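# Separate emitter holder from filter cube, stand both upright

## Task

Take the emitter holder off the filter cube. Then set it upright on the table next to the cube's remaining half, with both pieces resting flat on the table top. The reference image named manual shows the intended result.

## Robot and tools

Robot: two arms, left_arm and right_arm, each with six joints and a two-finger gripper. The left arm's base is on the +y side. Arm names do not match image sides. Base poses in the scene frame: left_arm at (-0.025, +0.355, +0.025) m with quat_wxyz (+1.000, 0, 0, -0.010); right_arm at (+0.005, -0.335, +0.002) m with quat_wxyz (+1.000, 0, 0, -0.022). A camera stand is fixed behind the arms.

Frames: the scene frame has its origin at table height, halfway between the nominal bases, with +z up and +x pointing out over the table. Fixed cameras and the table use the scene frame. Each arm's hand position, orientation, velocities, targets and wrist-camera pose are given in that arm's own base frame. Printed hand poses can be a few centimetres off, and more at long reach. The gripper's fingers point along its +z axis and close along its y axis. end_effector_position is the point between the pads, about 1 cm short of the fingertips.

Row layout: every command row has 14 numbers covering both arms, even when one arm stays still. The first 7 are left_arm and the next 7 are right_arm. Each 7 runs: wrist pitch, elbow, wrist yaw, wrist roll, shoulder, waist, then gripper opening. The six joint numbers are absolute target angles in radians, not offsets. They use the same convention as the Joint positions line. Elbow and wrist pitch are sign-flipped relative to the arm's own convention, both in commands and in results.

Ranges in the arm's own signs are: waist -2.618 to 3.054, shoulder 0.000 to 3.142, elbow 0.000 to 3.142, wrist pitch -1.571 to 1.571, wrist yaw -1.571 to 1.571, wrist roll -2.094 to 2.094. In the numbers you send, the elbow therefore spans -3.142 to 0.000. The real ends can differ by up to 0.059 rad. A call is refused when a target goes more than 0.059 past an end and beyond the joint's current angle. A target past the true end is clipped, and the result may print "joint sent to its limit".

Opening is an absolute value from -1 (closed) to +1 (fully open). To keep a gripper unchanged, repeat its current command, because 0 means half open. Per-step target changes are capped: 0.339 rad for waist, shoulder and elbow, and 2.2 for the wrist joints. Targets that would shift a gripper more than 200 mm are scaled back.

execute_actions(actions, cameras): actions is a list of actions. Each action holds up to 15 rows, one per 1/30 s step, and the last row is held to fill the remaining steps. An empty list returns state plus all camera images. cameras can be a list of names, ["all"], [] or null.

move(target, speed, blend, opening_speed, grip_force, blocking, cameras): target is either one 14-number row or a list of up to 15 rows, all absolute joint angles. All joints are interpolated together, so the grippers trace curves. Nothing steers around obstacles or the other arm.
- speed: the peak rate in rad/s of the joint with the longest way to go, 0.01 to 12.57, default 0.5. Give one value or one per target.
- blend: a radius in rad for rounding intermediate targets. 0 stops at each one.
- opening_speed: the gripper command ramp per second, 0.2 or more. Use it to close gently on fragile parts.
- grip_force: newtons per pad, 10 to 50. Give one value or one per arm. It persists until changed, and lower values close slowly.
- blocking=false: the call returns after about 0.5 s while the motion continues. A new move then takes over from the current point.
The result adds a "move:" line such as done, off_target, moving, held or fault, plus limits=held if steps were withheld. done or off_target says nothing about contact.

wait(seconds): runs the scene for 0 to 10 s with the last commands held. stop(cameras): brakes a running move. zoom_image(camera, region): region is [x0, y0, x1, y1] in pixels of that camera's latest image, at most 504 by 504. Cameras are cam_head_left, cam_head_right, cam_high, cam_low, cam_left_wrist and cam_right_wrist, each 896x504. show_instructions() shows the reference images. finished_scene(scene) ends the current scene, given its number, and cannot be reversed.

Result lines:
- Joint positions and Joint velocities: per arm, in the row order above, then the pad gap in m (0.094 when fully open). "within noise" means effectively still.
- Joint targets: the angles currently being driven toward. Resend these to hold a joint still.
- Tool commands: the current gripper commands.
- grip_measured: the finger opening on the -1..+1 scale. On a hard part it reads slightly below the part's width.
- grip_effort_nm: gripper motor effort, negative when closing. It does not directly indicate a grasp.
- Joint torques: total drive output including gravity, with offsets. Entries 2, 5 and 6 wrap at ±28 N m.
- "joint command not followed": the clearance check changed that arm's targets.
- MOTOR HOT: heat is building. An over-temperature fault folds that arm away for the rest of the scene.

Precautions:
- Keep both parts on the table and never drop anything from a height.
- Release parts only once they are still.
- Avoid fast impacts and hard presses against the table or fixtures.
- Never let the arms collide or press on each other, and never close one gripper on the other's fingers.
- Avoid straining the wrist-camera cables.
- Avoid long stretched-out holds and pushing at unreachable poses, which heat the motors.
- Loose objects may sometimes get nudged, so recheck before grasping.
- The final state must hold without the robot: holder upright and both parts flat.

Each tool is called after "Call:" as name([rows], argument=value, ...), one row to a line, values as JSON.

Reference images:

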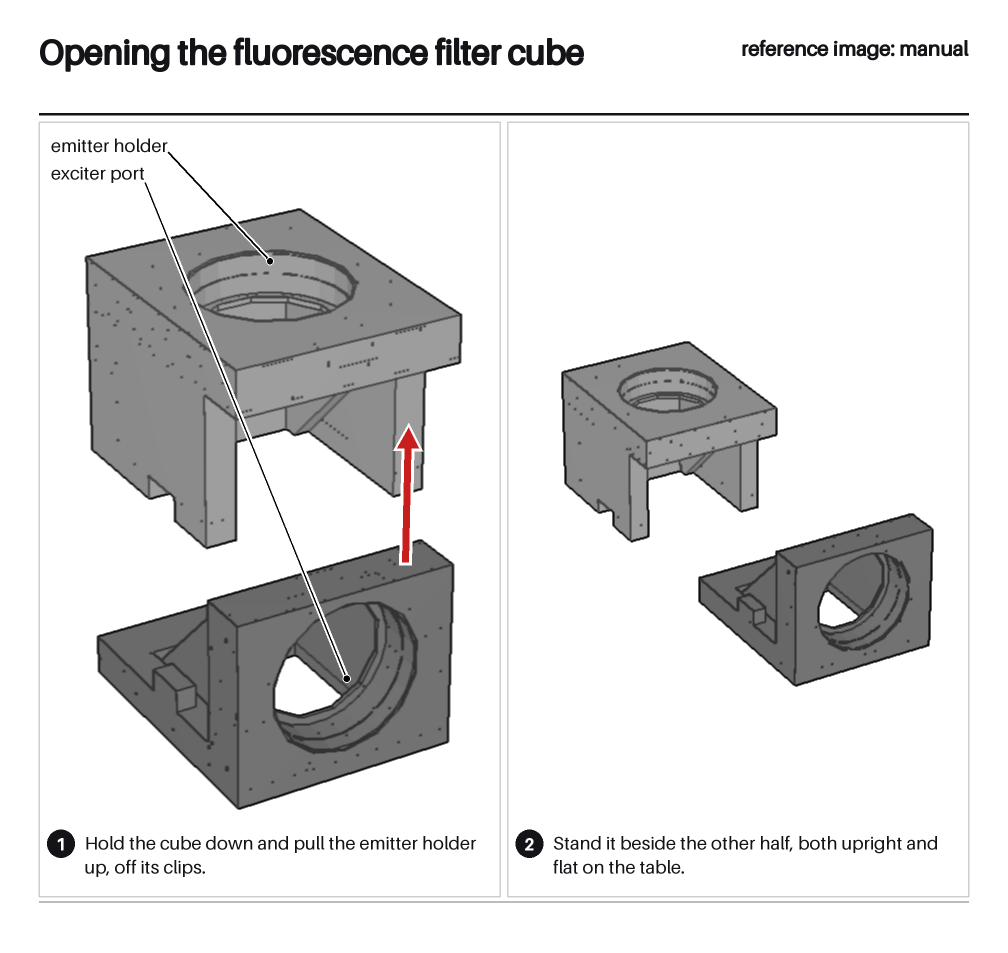

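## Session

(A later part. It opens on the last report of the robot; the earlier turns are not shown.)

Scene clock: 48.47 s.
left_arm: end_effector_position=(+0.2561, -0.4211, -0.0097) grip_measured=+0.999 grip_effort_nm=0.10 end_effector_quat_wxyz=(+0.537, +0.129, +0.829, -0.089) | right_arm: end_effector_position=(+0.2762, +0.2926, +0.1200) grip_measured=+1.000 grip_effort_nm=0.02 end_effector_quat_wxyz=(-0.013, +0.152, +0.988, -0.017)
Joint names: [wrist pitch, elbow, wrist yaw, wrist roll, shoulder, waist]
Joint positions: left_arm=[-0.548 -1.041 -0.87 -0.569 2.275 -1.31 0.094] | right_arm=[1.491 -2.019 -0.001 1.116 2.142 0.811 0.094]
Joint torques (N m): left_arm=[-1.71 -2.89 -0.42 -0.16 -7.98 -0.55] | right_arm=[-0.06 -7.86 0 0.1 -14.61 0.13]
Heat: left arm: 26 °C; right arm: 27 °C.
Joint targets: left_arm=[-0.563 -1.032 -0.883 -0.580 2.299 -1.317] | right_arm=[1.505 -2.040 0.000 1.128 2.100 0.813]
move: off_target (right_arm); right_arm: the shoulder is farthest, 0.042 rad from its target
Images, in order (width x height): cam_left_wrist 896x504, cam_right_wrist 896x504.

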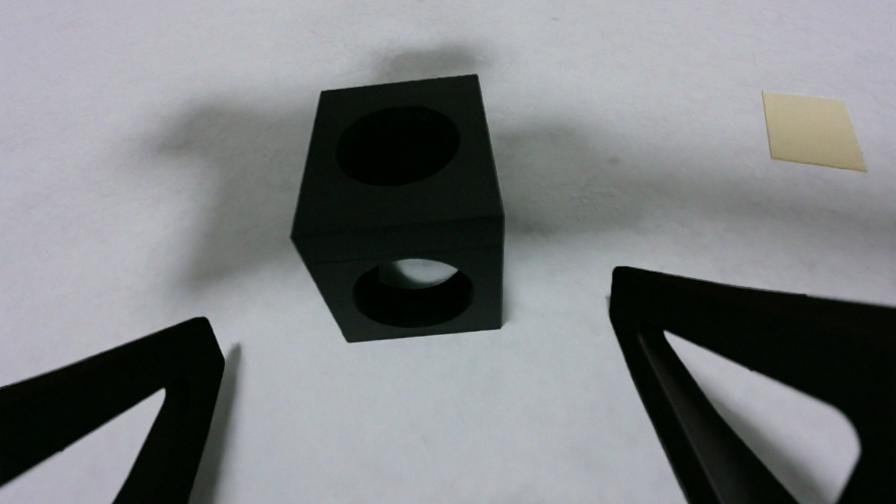

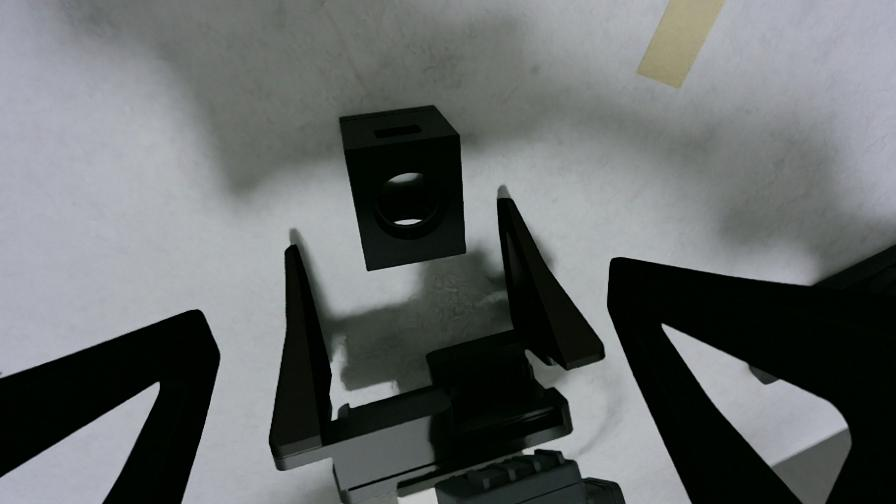

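Call:
move(target=[-0.555,-1.058,-0.872,-0.575,2.299,-1.307,1,1.505,-2.04,0,1.128,2.10,0.813,1], speed=0.3, cameras=["cam_left_wrist"])

Scene clock: 49.77 s.
left_arm: end_effector_position=(+0.2561, -0.4212, -0.0097) grip_measured=+0.999 grip_effort_nm=0.10 end_effector_quat_wxyz=(+0.537, +0.128, +0.829, -0.089) | right_arm: end_effector_position=(+0.2762, +0.2926, +0.1200) grip_measured=+1.000 grip_effort_nm=0.02 end_effector_quat_wxyz=(-0.013, +0.152, +0.988, -0.017)
Joint names: [wrist pitch, elbow, wrist yaw, wrist roll, shoulder, waist]
Joint positions: left_arm=[-0.548 -1.041 -0.87 -0.569 2.275 -1.31 0.094] | right_arm=[1.491 -2.019 -0.001 1.116 2.142 0.811 0.094]
Joint torques (N m): left_arm=[-1.67 -4.96 -0.31 -0.11 -7.95 0.31] | right_arm=[-0.06 -7.82 0 0.12 -14.61 0.09]
Heat: left arm: 26 °C; right arm: 27 °C.
Joint targets: left_arm=[-0.555 -1.058 -0.872 -0.575 2.299 -1.307] | right_arm=[1.505 -2.040 0.000 1.128 2.100 0.813]
move: off_target (right_arm); right_arm: the shoulder is farthest, 0.042 rad from its target
Images, in order (width x height): cam_left_wrist 896x504.

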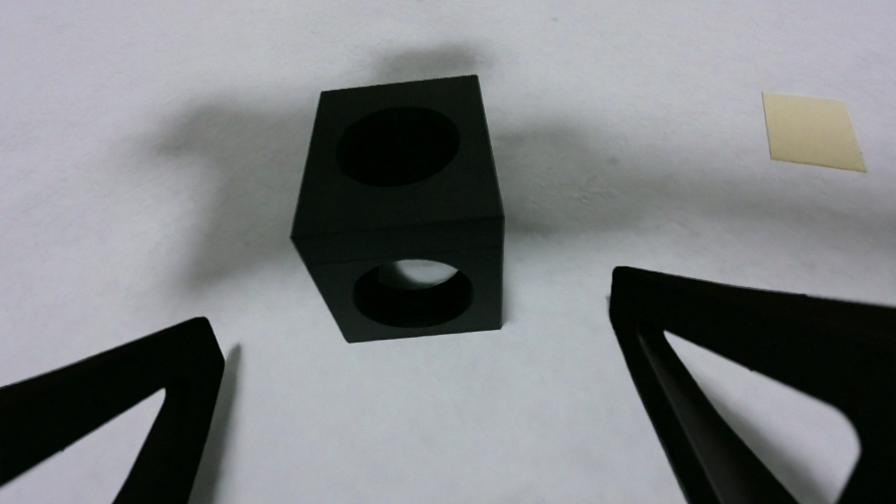

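Call:
move(target=[-0.535,-1.075,-0.858,-0.565,2.301,-1.298,1,1.505,-2.04,0,1.128,2.10,0.813,1], speed=0.3, cameras=["cam_left_wrist"])

Scene clock: 50.77 s.
left_arm: end_effector_position=(+0.2586, -0.4264, -0.0062) grip_measured=+0.999 grip_effort_nm=0.10 end_effector_quat_wxyz=(+0.536, +0.126, +0.829, -0.097) | right_arm: end_effector_position=(+0.2762, +0.2926, +0.1200) grip_measured=+1.000 grip_effort_nm=0.02 end_effector_quat_wxyz=(-0.013, +0.152, +0.988, -0.017)
Joint names: [wrist pitch, elbow, wrist yaw, wrist roll, shoulder, waist]
Joint positions: left_arm=[-0.548 -1.057 -0.858 -0.568 2.275 -1.305 0.094] | right_arm=[1.491 -2.019 -0.001 1.116 2.142 0.811 0.094]
Joint torques (N m): left_arm=[-1.46 -5.09 -0.31 0.06 -7.91 0.61] | right_arm=[-0.05 -7.86 0.01 0.1 -14.54 0.14]
Heat: left arm: 26 °C; right arm: 27 °C.
Joint targets: left_arm=[-0.535 -1.075 -0.858 -0.565 2.301 -1.298] | right_arm=[1.505 -2.040 0.000 1.128 2.100 0.813]
move: off_target (right_arm); right_arm: the shoulder is farthest, 0.042 rad from its target
Images, in order (width x height): cam_left_wrist 896x504.

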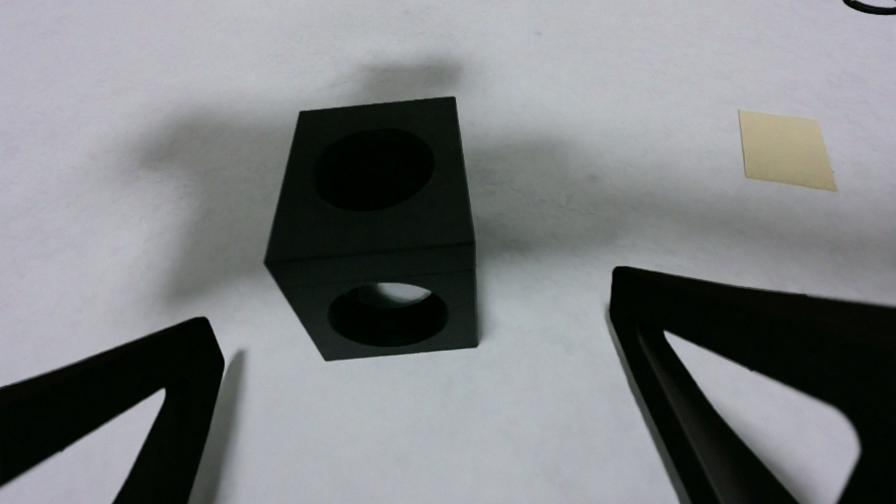

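Call:
move(target=[-0.535,-1.075,-0.858,-0.565,2.301,-1.298,-0.35,1.505,-2.04,0,1.128,2.10,0.813,1], opening_speed=0.7, cameras=["cam_left_wrist","cam_right_wrist"])

Scene clock: 53.27 s.
left_arm: end_effector_position=(+0.2585, -0.4264, -0.0063) grip_measured=-0.202 grip_effort_nm=-0.97 end_effector_quat_wxyz=(+0.536, +0.126, +0.829, -0.097) | right_arm: end_effector_position=(+0.2762, +0.2926, +0.1200) grip_measured=+1.000 grip_effort_nm=0.02 end_effector_quat_wxyz=(-0.013, +0.152, +0.988, -0.017)
Joint names: [wrist pitch, elbow, wrist yaw, wrist roll, shoulder, waist]
Joint positions: left_arm=[-0.548 -1.057 -0.858 -0.567 2.275 -1.305 0.038] | right_arm=[1.491 -2.019 -0.001 1.116 2.142 0.811 0.094]
Joint torques (N m): left_arm=[-1.48 -5.12 -0.28 0 -7.92 0.65] | right_arm=[-0.05 -7.94 0.02 0.09 -14.61 0.14]
Heat: left arm: 26 °C; right arm: 28 °C.
Joint targets: left_arm=[-0.535 -1.075 -0.858 -0.565 2.301 -1.298] | right_arm=[1.505 -2.040 0.000 1.128 2.100 0.813]
move: off_target (right_arm); right_arm: the shoulder is farthest, 0.042 rad from its target
Images, in order (width x height): cam_left_wrist 896x504, cam_right_wrist 896x504.

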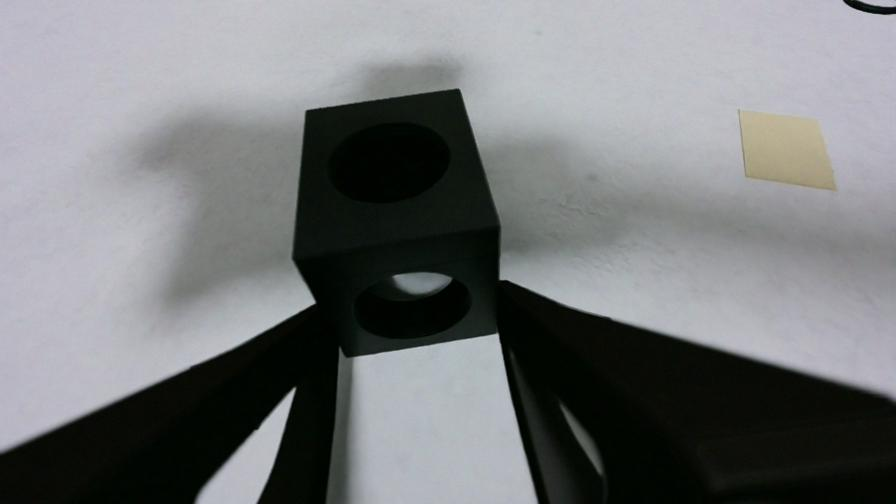

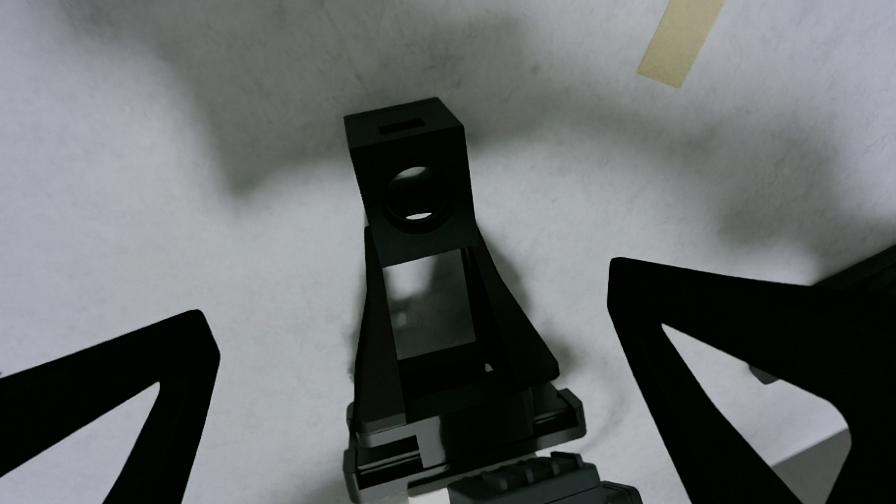

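Call:
move(target=[-0.535,-1.075,-0.858,-0.565,2.301,-1.298,-0.35,1.26,-1.775,0,1.042,2.06,0.797,1], speed=0.4, cameras=["cam_right_wrist","cam_left_wrist","cam_head_left"])

Scene clock: 56.63 s.
left_arm: end_effector_position=(+0.2585, -0.4264, -0.0063) grip_measured=-0.202 grip_effort_nm=-0.98 end_effector_quat_wxyz=(+0.536, +0.127, +0.829, -0.097) | right_arm: end_effector_position=(+0.2802, +0.2934, +0.0749) grip_measured=+1.000 grip_effort_nm=0.02 end_effector_quat_wxyz=(-0.001, +0.119, +0.993, +0.000)
Joint names: [wrist pitch, elbow, wrist yaw, wrist roll, shoulder, waist]
Joint positions: left_arm=[-0.548 -1.057 -0.858 -0.567 2.275 -1.305 0.037] | right_arm=[1.25 -1.784 -0.002 1.044 2.105 0.805 0.094]
Joint torques (N m): left_arm=[-1.49 -5.09 -0.3 -0.01 -7.91 0.61] | right_arm=[-0.19 -5.05 0.01 -0.03 -14.68 -0.79]
Heat: left arm: 26 °C; right arm: 28 °C.
Joint targets: left_arm=[-0.535 -1.075 -0.858 -0.565 2.301 -1.298] | right_arm=[1.260 -1.775 0.000 1.042 2.060 0.797]
move: off_target (right_arm); right_arm: the shoulder is farthest, 0.045 rad from its target
Images, in order (width x height): cam_head_left 896x504, cam_left_wrist 896x504, cam_right_wrist 896x504.

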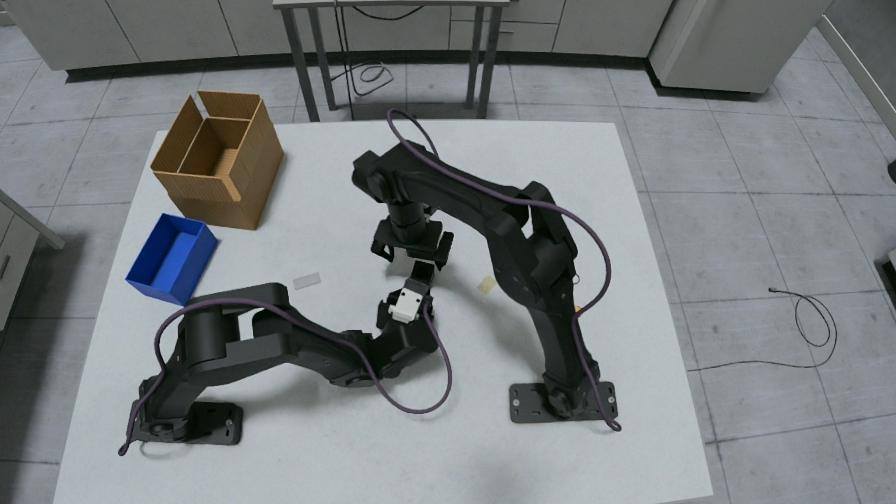

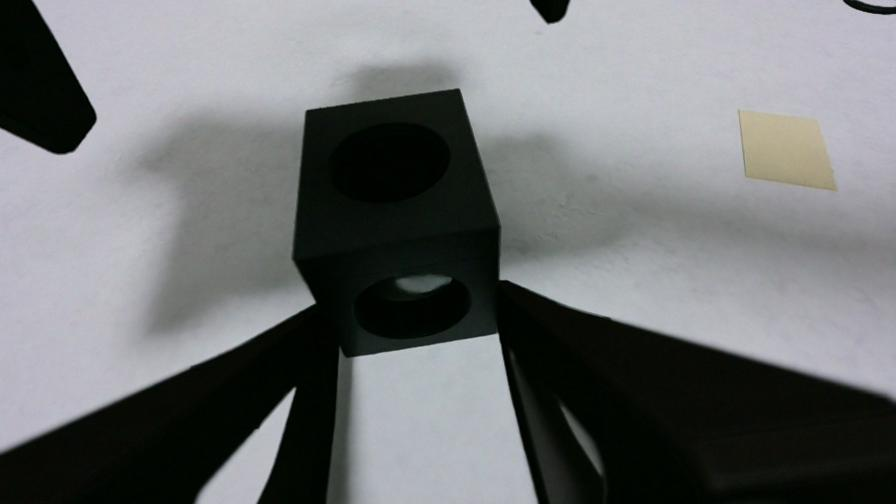

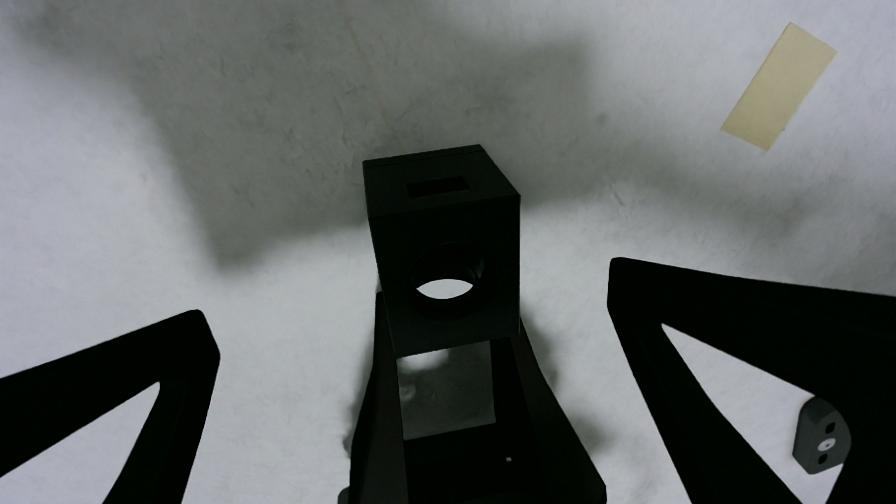

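Call:
move([
  [-0.535,-1.075,-0.858,-0.565,2.301,-1.298,-0.35,1.26,-1.775,0,1.010,2.05,0.783,1],
  [-0.535,-1.075,-0.858,-0.565,2.301,-1.298,-0.35,1.165,-1.68,0,1.010,2.055,0.783,1],
], speed=0.3, cameras=["cam_right_wrist","cam_left_wrist","cam_head_left"])

Scene clock: 59.17 s.
left_arm: end_effector_position=(+0.2585, -0.4264, -0.0063) grip_measured=-0.202 grip_effort_nm=-0.98 end_effector_quat_wxyz=(+0.536, +0.127, +0.829, -0.097) | right_arm: end_effector_position=(+0.2827, +0.2875, +0.0564) grip_measured=+1.000 grip_effort_nm=0.02 end_effector_quat_wxyz=(+0.003, +0.111, +0.994, +0.006)
Joint names: [wrist pitch, elbow, wrist yaw, wrist roll, shoulder, waist]
Joint positions: left_arm=[-0.548 -1.057 -0.858 -0.567 2.275 -1.305 0.037] | right_arm=[1.156 -1.689 -0.002 1.012 2.091 0.79 0.094]
Joint torques (N m): left_arm=[-1.47 -5.09 -0.31 -0.01 -7.91 0.62] | right_arm=[-0.21 -5.11 0.03 -0.03 -13.68 -0.65]
Heat: left arm: 26 °C; right arm: 28 °C.
Joint targets: left_arm=[-0.535 -1.075 -0.858 -0.565 2.301 -1.298] | right_arm=[1.165 -1.680 0.000 1.010 2.055 0.783]
move: off_target (right_arm); right_arm: the shoulder is farthest, 0.036 rad from its target
Images, in order (width x height): cam_head_left 896x504, cam_left_wrist 896x504, cam_right_wrist 896x504.

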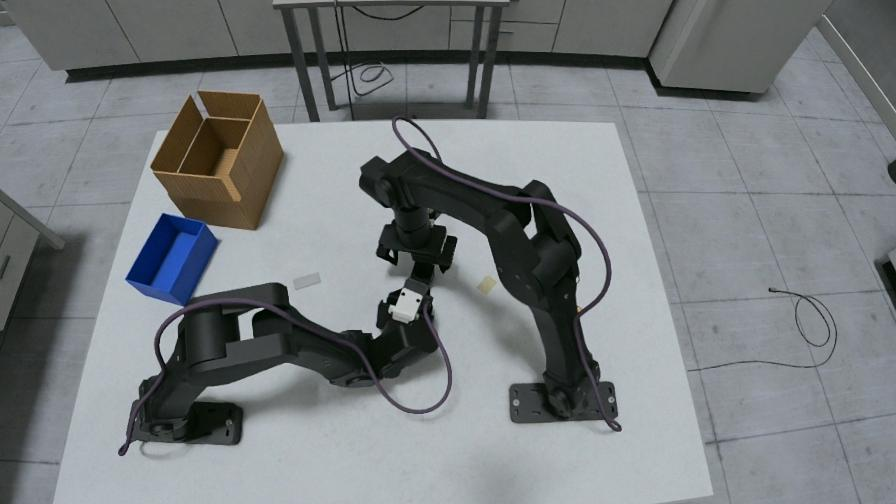

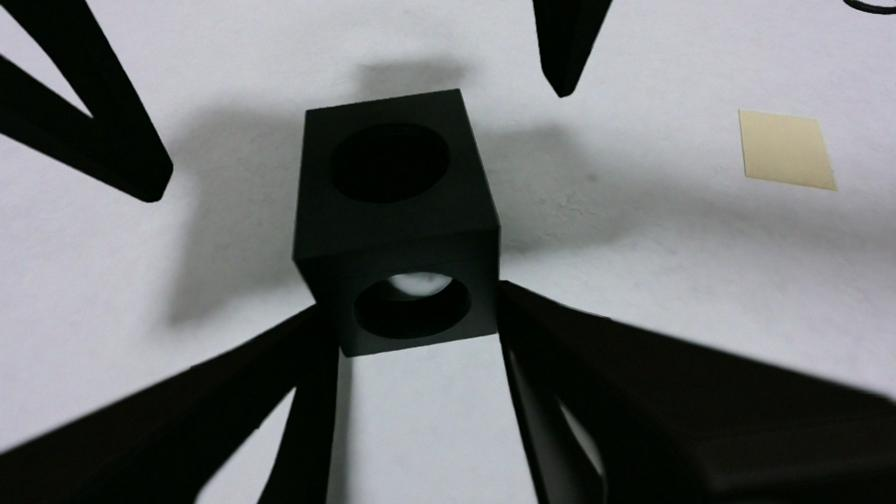

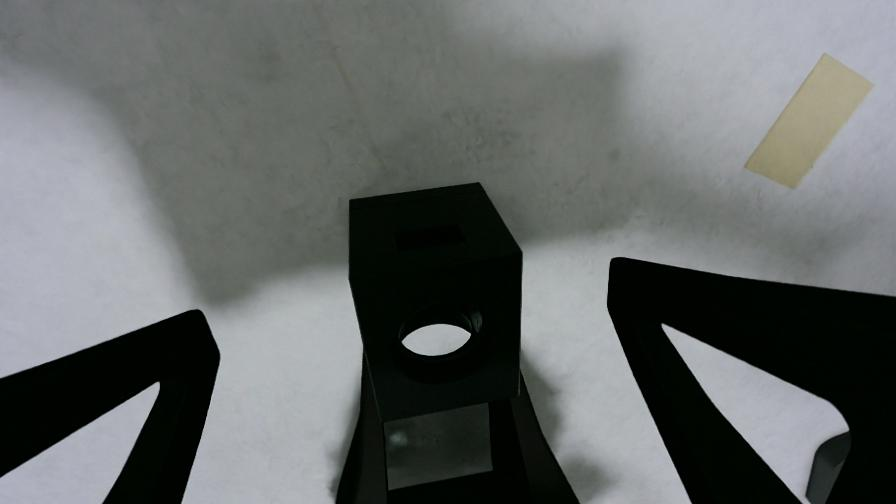

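Call:
move(target=[-0.535,-1.075,-0.858,-0.565,2.301,-1.298,-0.35,1.09,-1.592,0,1.018,2.055,0.808,1], speed=0.3, cameras=["cam_right_wrist","cam_left_wrist"])

Scene clock: 62.80 s.
left_arm: end_effector_position=(+0.2585, -0.4264, -0.0063) grip_measured=-0.202 grip_effort_nm=-0.98 end_effector_quat_wxyz=(+0.536, +0.127, +0.829, -0.097) | right_arm: end_effector_position=(+0.2740, +0.2851, +0.0348) grip_measured=+1.000 grip_effort_nm=0.02 end_effector_quat_wxyz=(-0.001, +0.105, +0.994, +0.001)
Joint names: [wrist pitch, elbow, wrist yaw, wrist roll, shoulder, waist]
Joint positions: left_arm=[-0.548 -1.057 -0.858 -0.567 2.275 -1.305 0.037] | right_arm=[1.081 -1.601 -0.003 1.012 2.091 0.801 0.094]
Joint torques (N m): left_arm=[-1.46 -5.09 -0.3 0 -7.9 0.59] | right_arm=[-0.15 -4.9 0.02 0.03 -13.55 0.55]
Heat: left arm: 26 °C; right arm: 29 °C.
Joint targets: left_arm=[-0.535 -1.075 -0.858 -0.565 2.301 -1.298] | right_arm=[1.090 -1.592 0.000 1.018 2.055 0.808]
move: off_target (right_arm); right_arm: the shoulder is farthest, 0.036 rad from its target
Images, in order (width x height): cam_left_wrist 896x504, cam_right_wrist 896x504.

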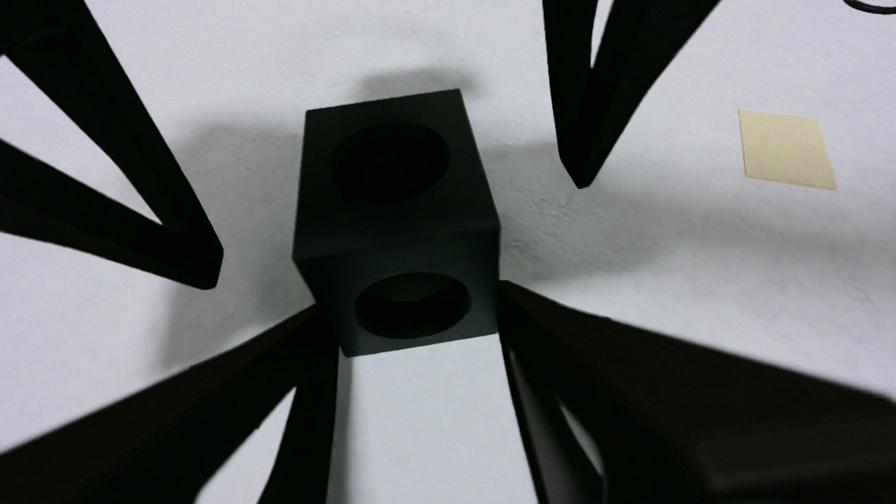

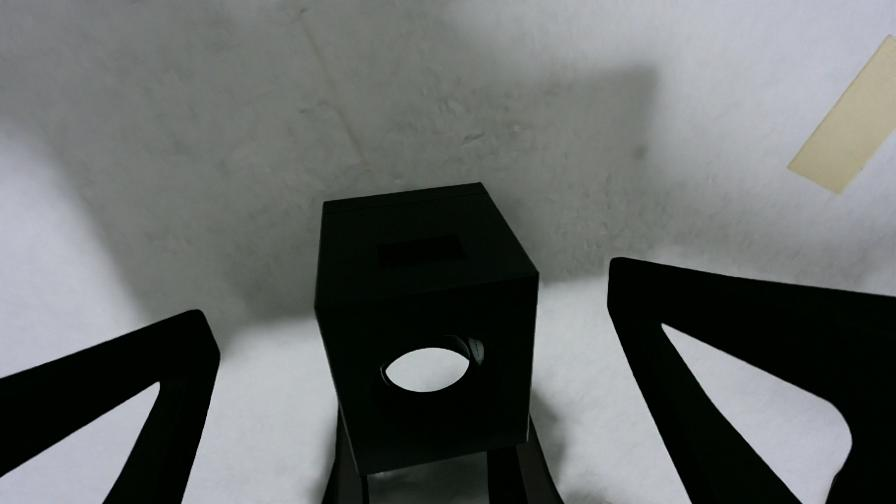

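Call:
move(target=[-0.535,-1.075,-0.858,-0.565,2.301,-1.298,-0.35,1.13,-1.66,0,1.018,2.055,0.808,1], speed=0.3)

Call:
move(target=[-0.535,-1.075,-0.858,-0.565,2.301,-1.298,-0.35,1.13,-1.66,0,1.018,2.055,0.808,-0.3], opening_speed=0.7, grip_force=[50,35], cameras=["cam_right_wrist","cam_left_wrist"])

Scene clock: 65.10 s.
left_arm: end_effector_position=(+0.2585, -0.4264, -0.0063) grip_measured=-0.202 grip_effort_nm=-0.98 end_effector_quat_wxyz=(+0.536, +0.127, +0.829, -0.097) | right_arm: end_effector_position=(+0.2792, +0.2905, +0.0439) grip_measured=+1.000 grip_effort_nm=0.02 end_effector_quat_wxyz=(+0.005, +0.105, +0.994, +0.009)
Joint names: [wrist pitch, elbow, wrist yaw, wrist roll, shoulder, waist]
Joint positions: left_arm=[-0.548 -1.057 -0.858 -0.567 2.275 -1.305 0.037] | right_arm=[1.097 -1.638 -0.003 1.012 2.091 0.801 0.094]
Joint torques (N m): left_arm=[-1.46 -5.12 -0.3 -0.01 -7.84 0.62] | right_arm=[-0.01 -7.98 0.02 0.04 -13.72 0.58]
Heat: left arm: 26 °C; right arm: 29 °C.
Joint targets: left_arm=[-0.535 -1.075 -0.858 -0.565 2.301 -1.298] | right_arm=[1.130 -1.660 0.000 1.018 2.055 0.808]
move: off_target (right_arm); right_arm: the shoulder is farthest, 0.036 rad from its target

Scene clock: 68.07 s.
left_arm: end_effector_position=(+0.2589, -0.4254, -0.0062) grip_measured=-0.202 grip_effort_nm=-0.98 end_effector_quat_wxyz=(+0.537, +0.126, +0.829, -0.094) | right_arm: end_effector_position=(+0.2767, +0.2849, +0.0438) grip_measured=-0.146 grip_effort_nm=-0.71 end_effector_quat_wxyz=(+0.003, +0.106, +0.994, -0.003)
Joint names: [wrist pitch, elbow, wrist yaw, wrist roll, shoulder, waist]
Joint positions: left_arm=[-0.545 -1.057 -0.863 -0.568 2.275 -1.305 0.037] | right_arm=[1.12 -1.638 0.008 1.013 2.091 0.801 0.04]
Joint torques (N m): left_arm=[-1.49 -5.14 -0.25 -0.01 -7.88 0.65] | right_arm=[-0.16 -7.95 -0.09 0.01 -13.64 0.5]
Heat: left arm: 26 °C; right arm: 29 °C.
Joint targets: left_arm=[-0.535 -1.075 -0.858 -0.565 2.301 -1.298] | right_arm=[1.130 -1.660 0.000 1.018 2.055 0.808]
grip_force (N): 50, 35
move: off_target (right_arm); right_arm: the shoulder is farthest, 0.036 rad from its target
Images, in order (width x height): cam_left_wrist 896x504, cam_right_wrist 896x504.

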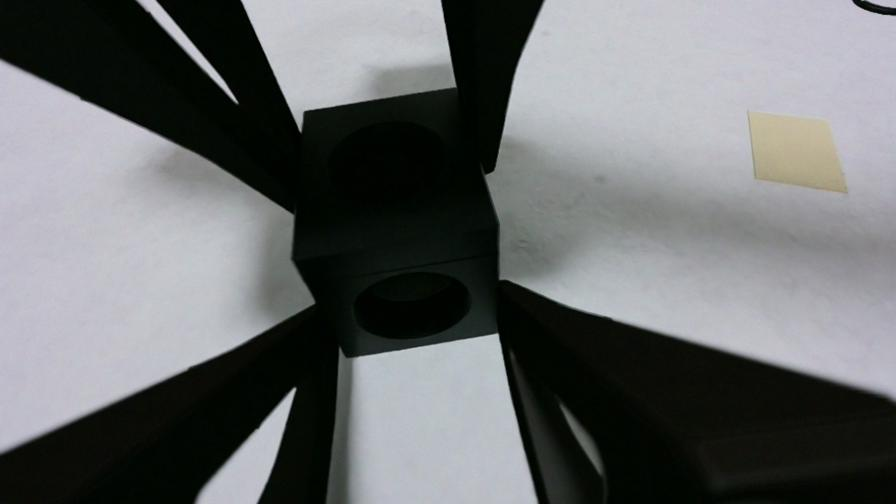

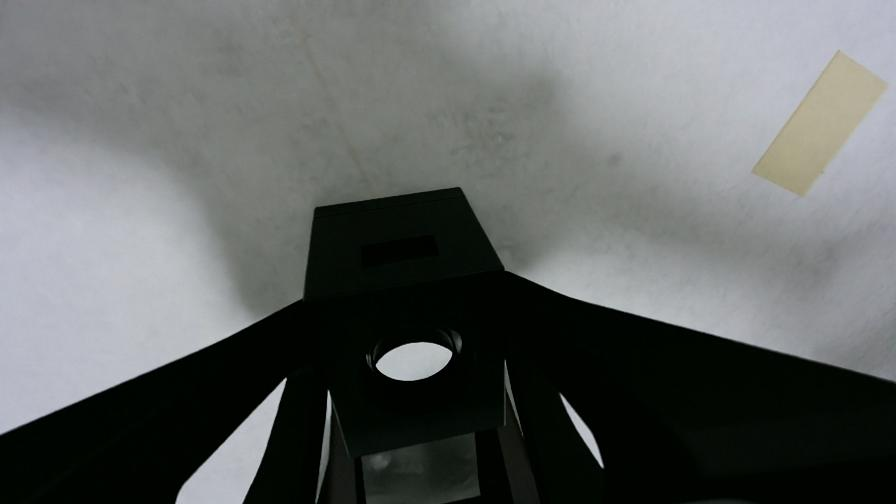

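Call:
move(target=[-0.535,-1.075,-0.858,-0.565,2.301,-1.298,-0.35,1.19,-1.715,0,1.018,2.048,0.808,-0.3], speed=0.1, grip_force=[50,48], cameras=["cam_right_wrist","cam_left_wrist"])

Scene clock: 69.60 s.
left_arm: end_effector_position=(+0.2623, -0.4247, -0.0011) grip_measured=-0.202 grip_effort_nm=-0.98 end_effector_quat_wxyz=(+0.546, +0.116, +0.824, -0.092) | right_arm: end_effector_position=(+0.2809, +0.2867, +0.0530) grip_measured=-0.159 grip_effort_nm=-0.99 end_effector_quat_wxyz=(+0.009, +0.105, +0.994, -0.002)
Joint names: [wrist pitch, elbow, wrist yaw, wrist roll, shoulder, waist]
Joint positions: left_arm=[-0.554 -1.063 -0.887 -0.566 2.275 -1.303 0.037] | right_arm=[1.147 -1.675 0.018 1.012 2.091 0.801 0.04]
Joint torques (N m): left_arm=[-1.41 -4.59 -0.02 -0.03 -7.9 0.46] | right_arm=[0.13 -9.81 -0.18 0.04 -14.26 0.58]
Heat: left arm: 26 °C; right arm: 30 °C.
Joint targets: left_arm=[-0.535 -1.075 -0.858 -0.565 2.301 -1.298] | right_arm=[1.190 -1.715 0.000 1.018 2.048 0.808]
grip_force (N): 50, 48
move: off_target (right_arm); right_arm: the shoulder is farthest, 0.043 rad from its target
Images, in order (width x height): cam_left_wrist 896x504, cam_right_wrist 896x504.

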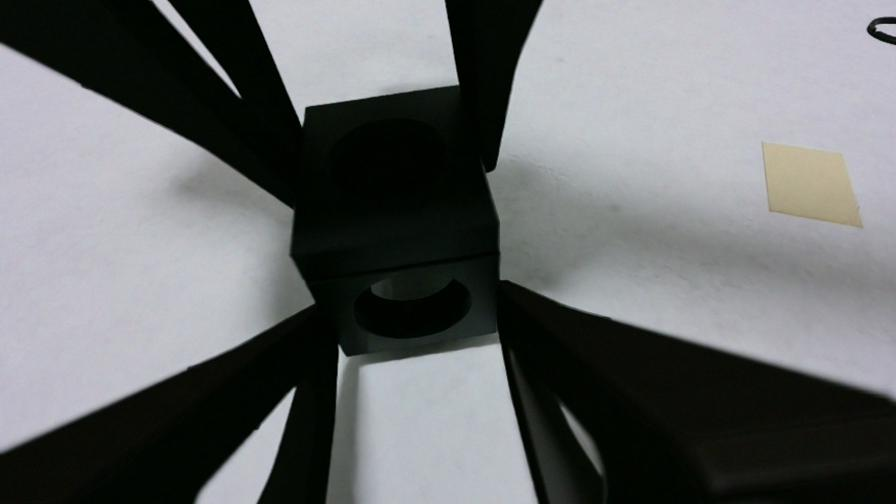

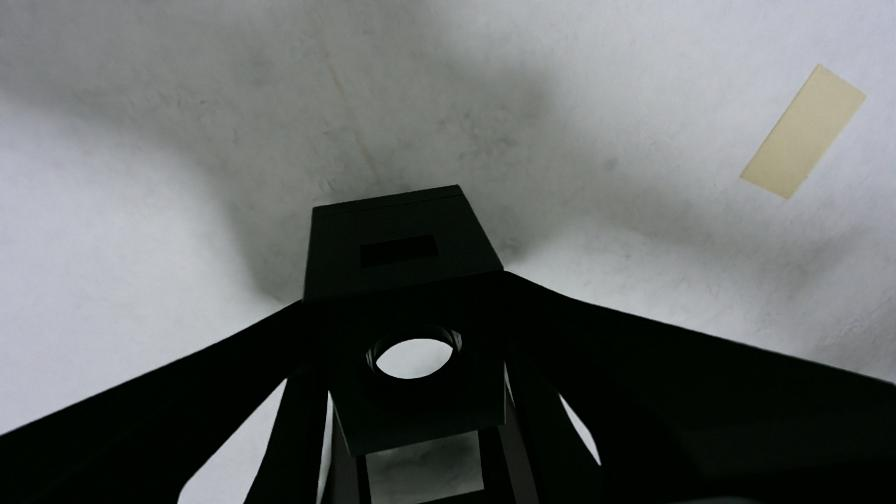

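Call:
move(target=[-0.52,-1.055,-0.858,-0.565,2.35,-1.298,-0.35,1.26,-1.79,0,1.018,2.03,0.808,-0.3], speed=0.1, cameras=["cam_right_wrist","cam_left_wrist"])

Scene clock: 71.20 s.
left_arm: end_effector_position=(+0.2669, -0.4244, +0.0080) grip_measured=-0.202 grip_effort_nm=-0.98 end_effector_quat_wxyz=(+0.566, +0.100, +0.813, -0.093) | right_arm: end_effector_position=(+0.2848, +0.2873, +0.0672) grip_measured=-0.160 grip_effort_nm=-0.99 end_effector_quat_wxyz=(+0.016, +0.099, +0.995, -0.005)
Joint names: [wrist pitch, elbow, wrist yaw, wrist roll, shoulder, waist]
Joint positions: left_arm=[-0.612 -1.063 -0.927 -0.548 2.281 -1.303 0.037] | right_arm=[1.199 -1.732 0.032 1 2.091 0.801 0.039]
Joint torques (N m): left_arm=[-0.71 -3.07 0.42 -0.25 -4.97 0.51] | right_arm=[0.3 -11.78 -0.33 0.19 -15.88 0.46]
Heat: left arm: 26 °C; right arm: 30 °C.
Joint targets: left_arm=[-0.520 -1.055 -0.858 -0.565 2.350 -1.298] | right_arm=[1.260 -1.790 0.000 1.018 2.030 0.808]
grip_force (N): 50, 48
move: off_target (left_arm, right_arm); left_arm: the wrist pitch is farthest, 0.092 rad from its target; right_arm: the shoulder is farthest, 0.061 rad from its target
Images, in order (width x height): cam_left_wrist 896x504, cam_right_wrist 896x504.

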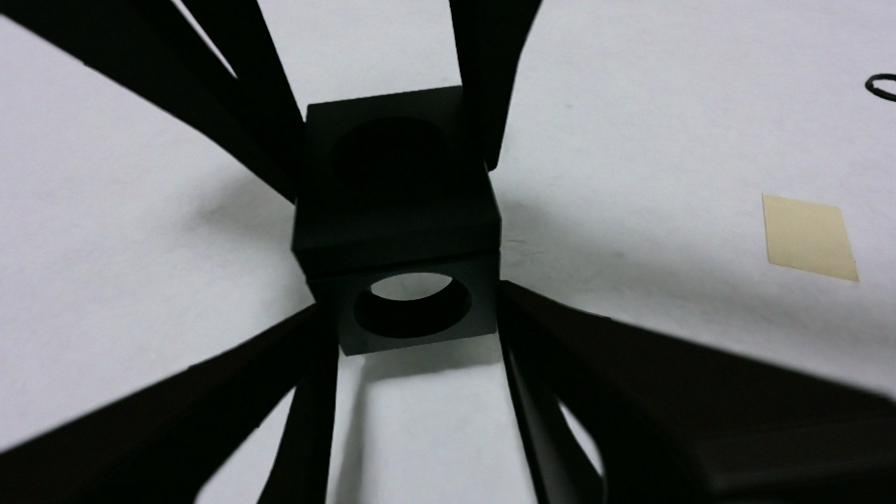

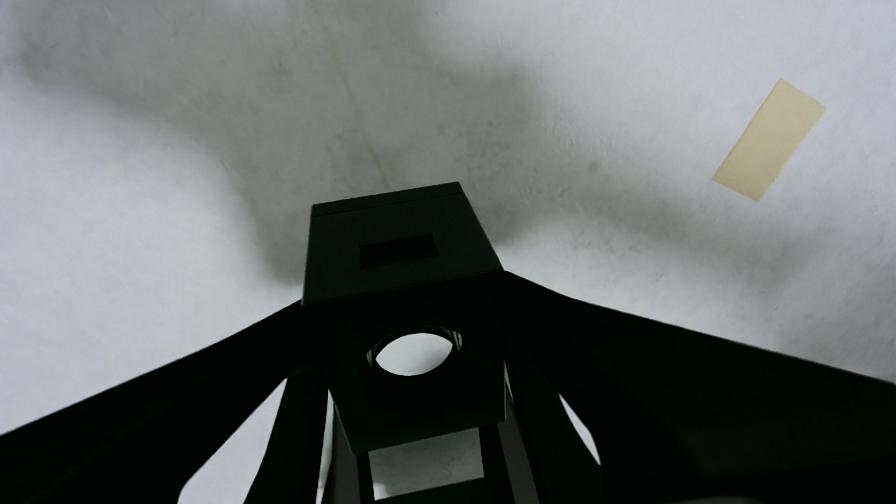

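Call:
zoom_image(camera="cam_left_wrist", region=[270, 70, 530, 370])

Call:
zoom_image(camera="cam_right_wrist", region=[280, 160, 560, 504])

Scaled by 1.680 from the camera's 896x504 image, which has a finer 1280x720 frame.

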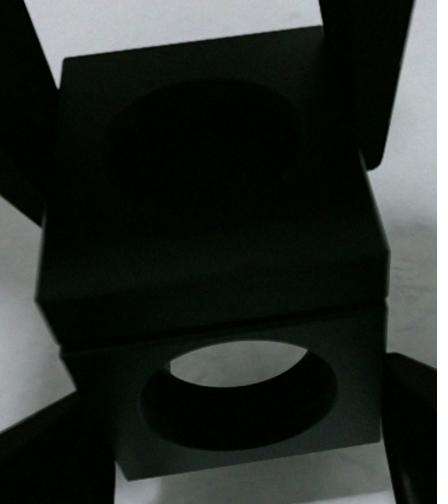

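Scaled by 1.465 from the camera's 896x504 image, which has a finer 1280x720 frame.

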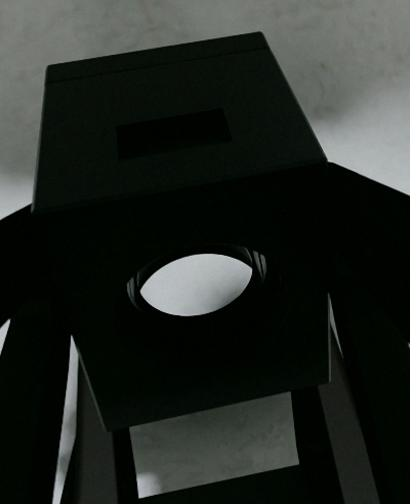

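Call:
move([
  [-0.41,-1.065,-0.858,-0.565,2.18,-1.298,-0.35,1.41,-1.93,0,1.018,2.01,0.808,-0.3],
  [-0.39,-1.065,-0.858,-0.565,2.20,-1.298,-0.35,1.47,-1.99,0,1.018,2.00,0.808,-0.3],
], speed=0.15, grip_force=[50,50], cameras=["cam_right_wrist","cam_left_wrist"])

Call:
zoom_image(camera="cam_left_wrist", region=[270, 70, 530, 370])

Scene clock: 75.33 s.
left_arm: end_effector_position=(+0.2566, -0.4171, -0.0023) grip_measured=-0.202 grip_effort_nm=-0.98 end_effector_quat_wxyz=(+0.519, +0.151, +0.839, -0.062) | right_arm: end_effector_position=(+0.2799, +0.2906, +0.1434) grip_measured=-0.161 grip_effort_nm=-1.02 end_effector_quat_wxyz=(+0.017, +0.103, +0.994, +0.022)
Joint names: [wrist pitch, elbow, wrist yaw, wrist roll, shoulder, waist]
Joint positions: left_arm=[-0.401 -1.063 -0.852 -0.56 2.223 -1.302 0.037] | right_arm=[1.434 -1.964 -0.001 1.007 2.045 0.801 0.039]
Joint torques (N m): left_arm=[-1.42 -3.97 -0.38 -0.08 -11.26 0.35] | right_arm=[-0.05 -8.54 0.01 0.09 -14.11 0.49]
Heat: left arm: 26 °C; right arm: 30 °C.
Joint targets: left_arm=[-0.390 -1.065 -0.858 -0.565 2.200 -1.298] | right_arm=[1.470 -1.990 0.000 1.018 2.000 0.808]
move: off_target (right_arm); right_arm: the shoulder is farthest, 0.045 rad from its target
Images, in order (width x height): cam_left_wrist 896x504, cam_right_wrist 896x504.

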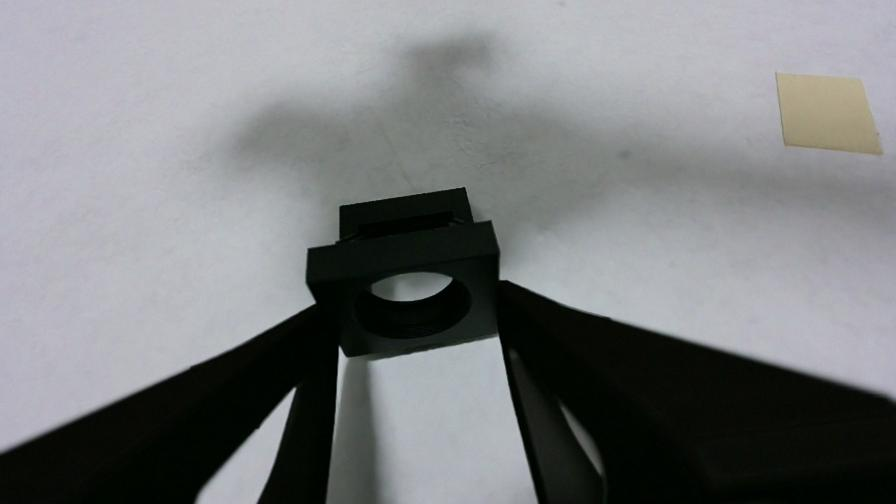

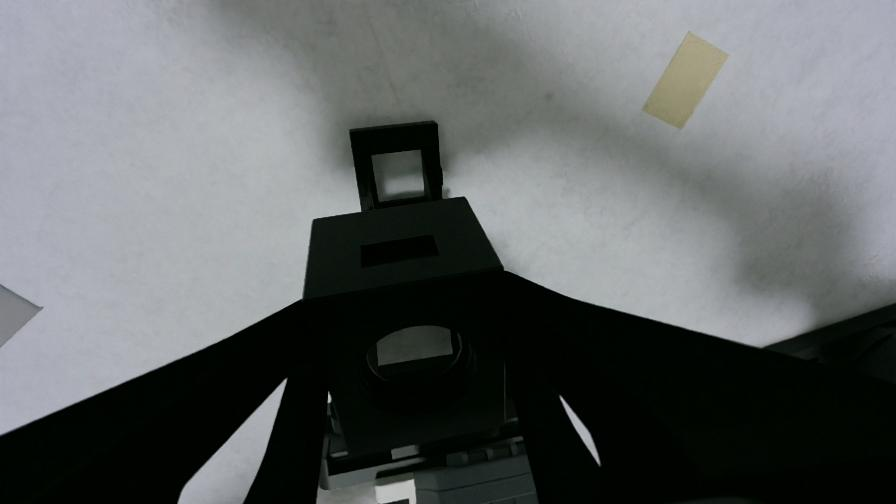

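Scaled by 1.680 from the camera's 896x504 image, which has a finer 1280x720 frame.

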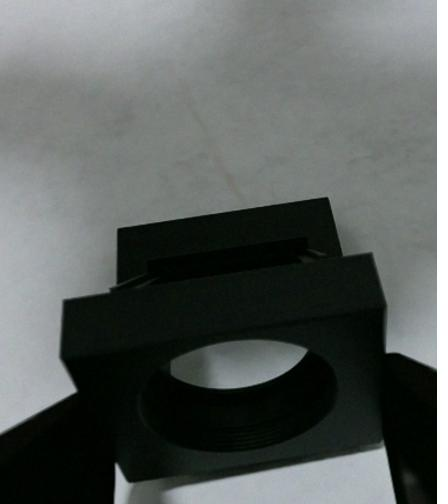

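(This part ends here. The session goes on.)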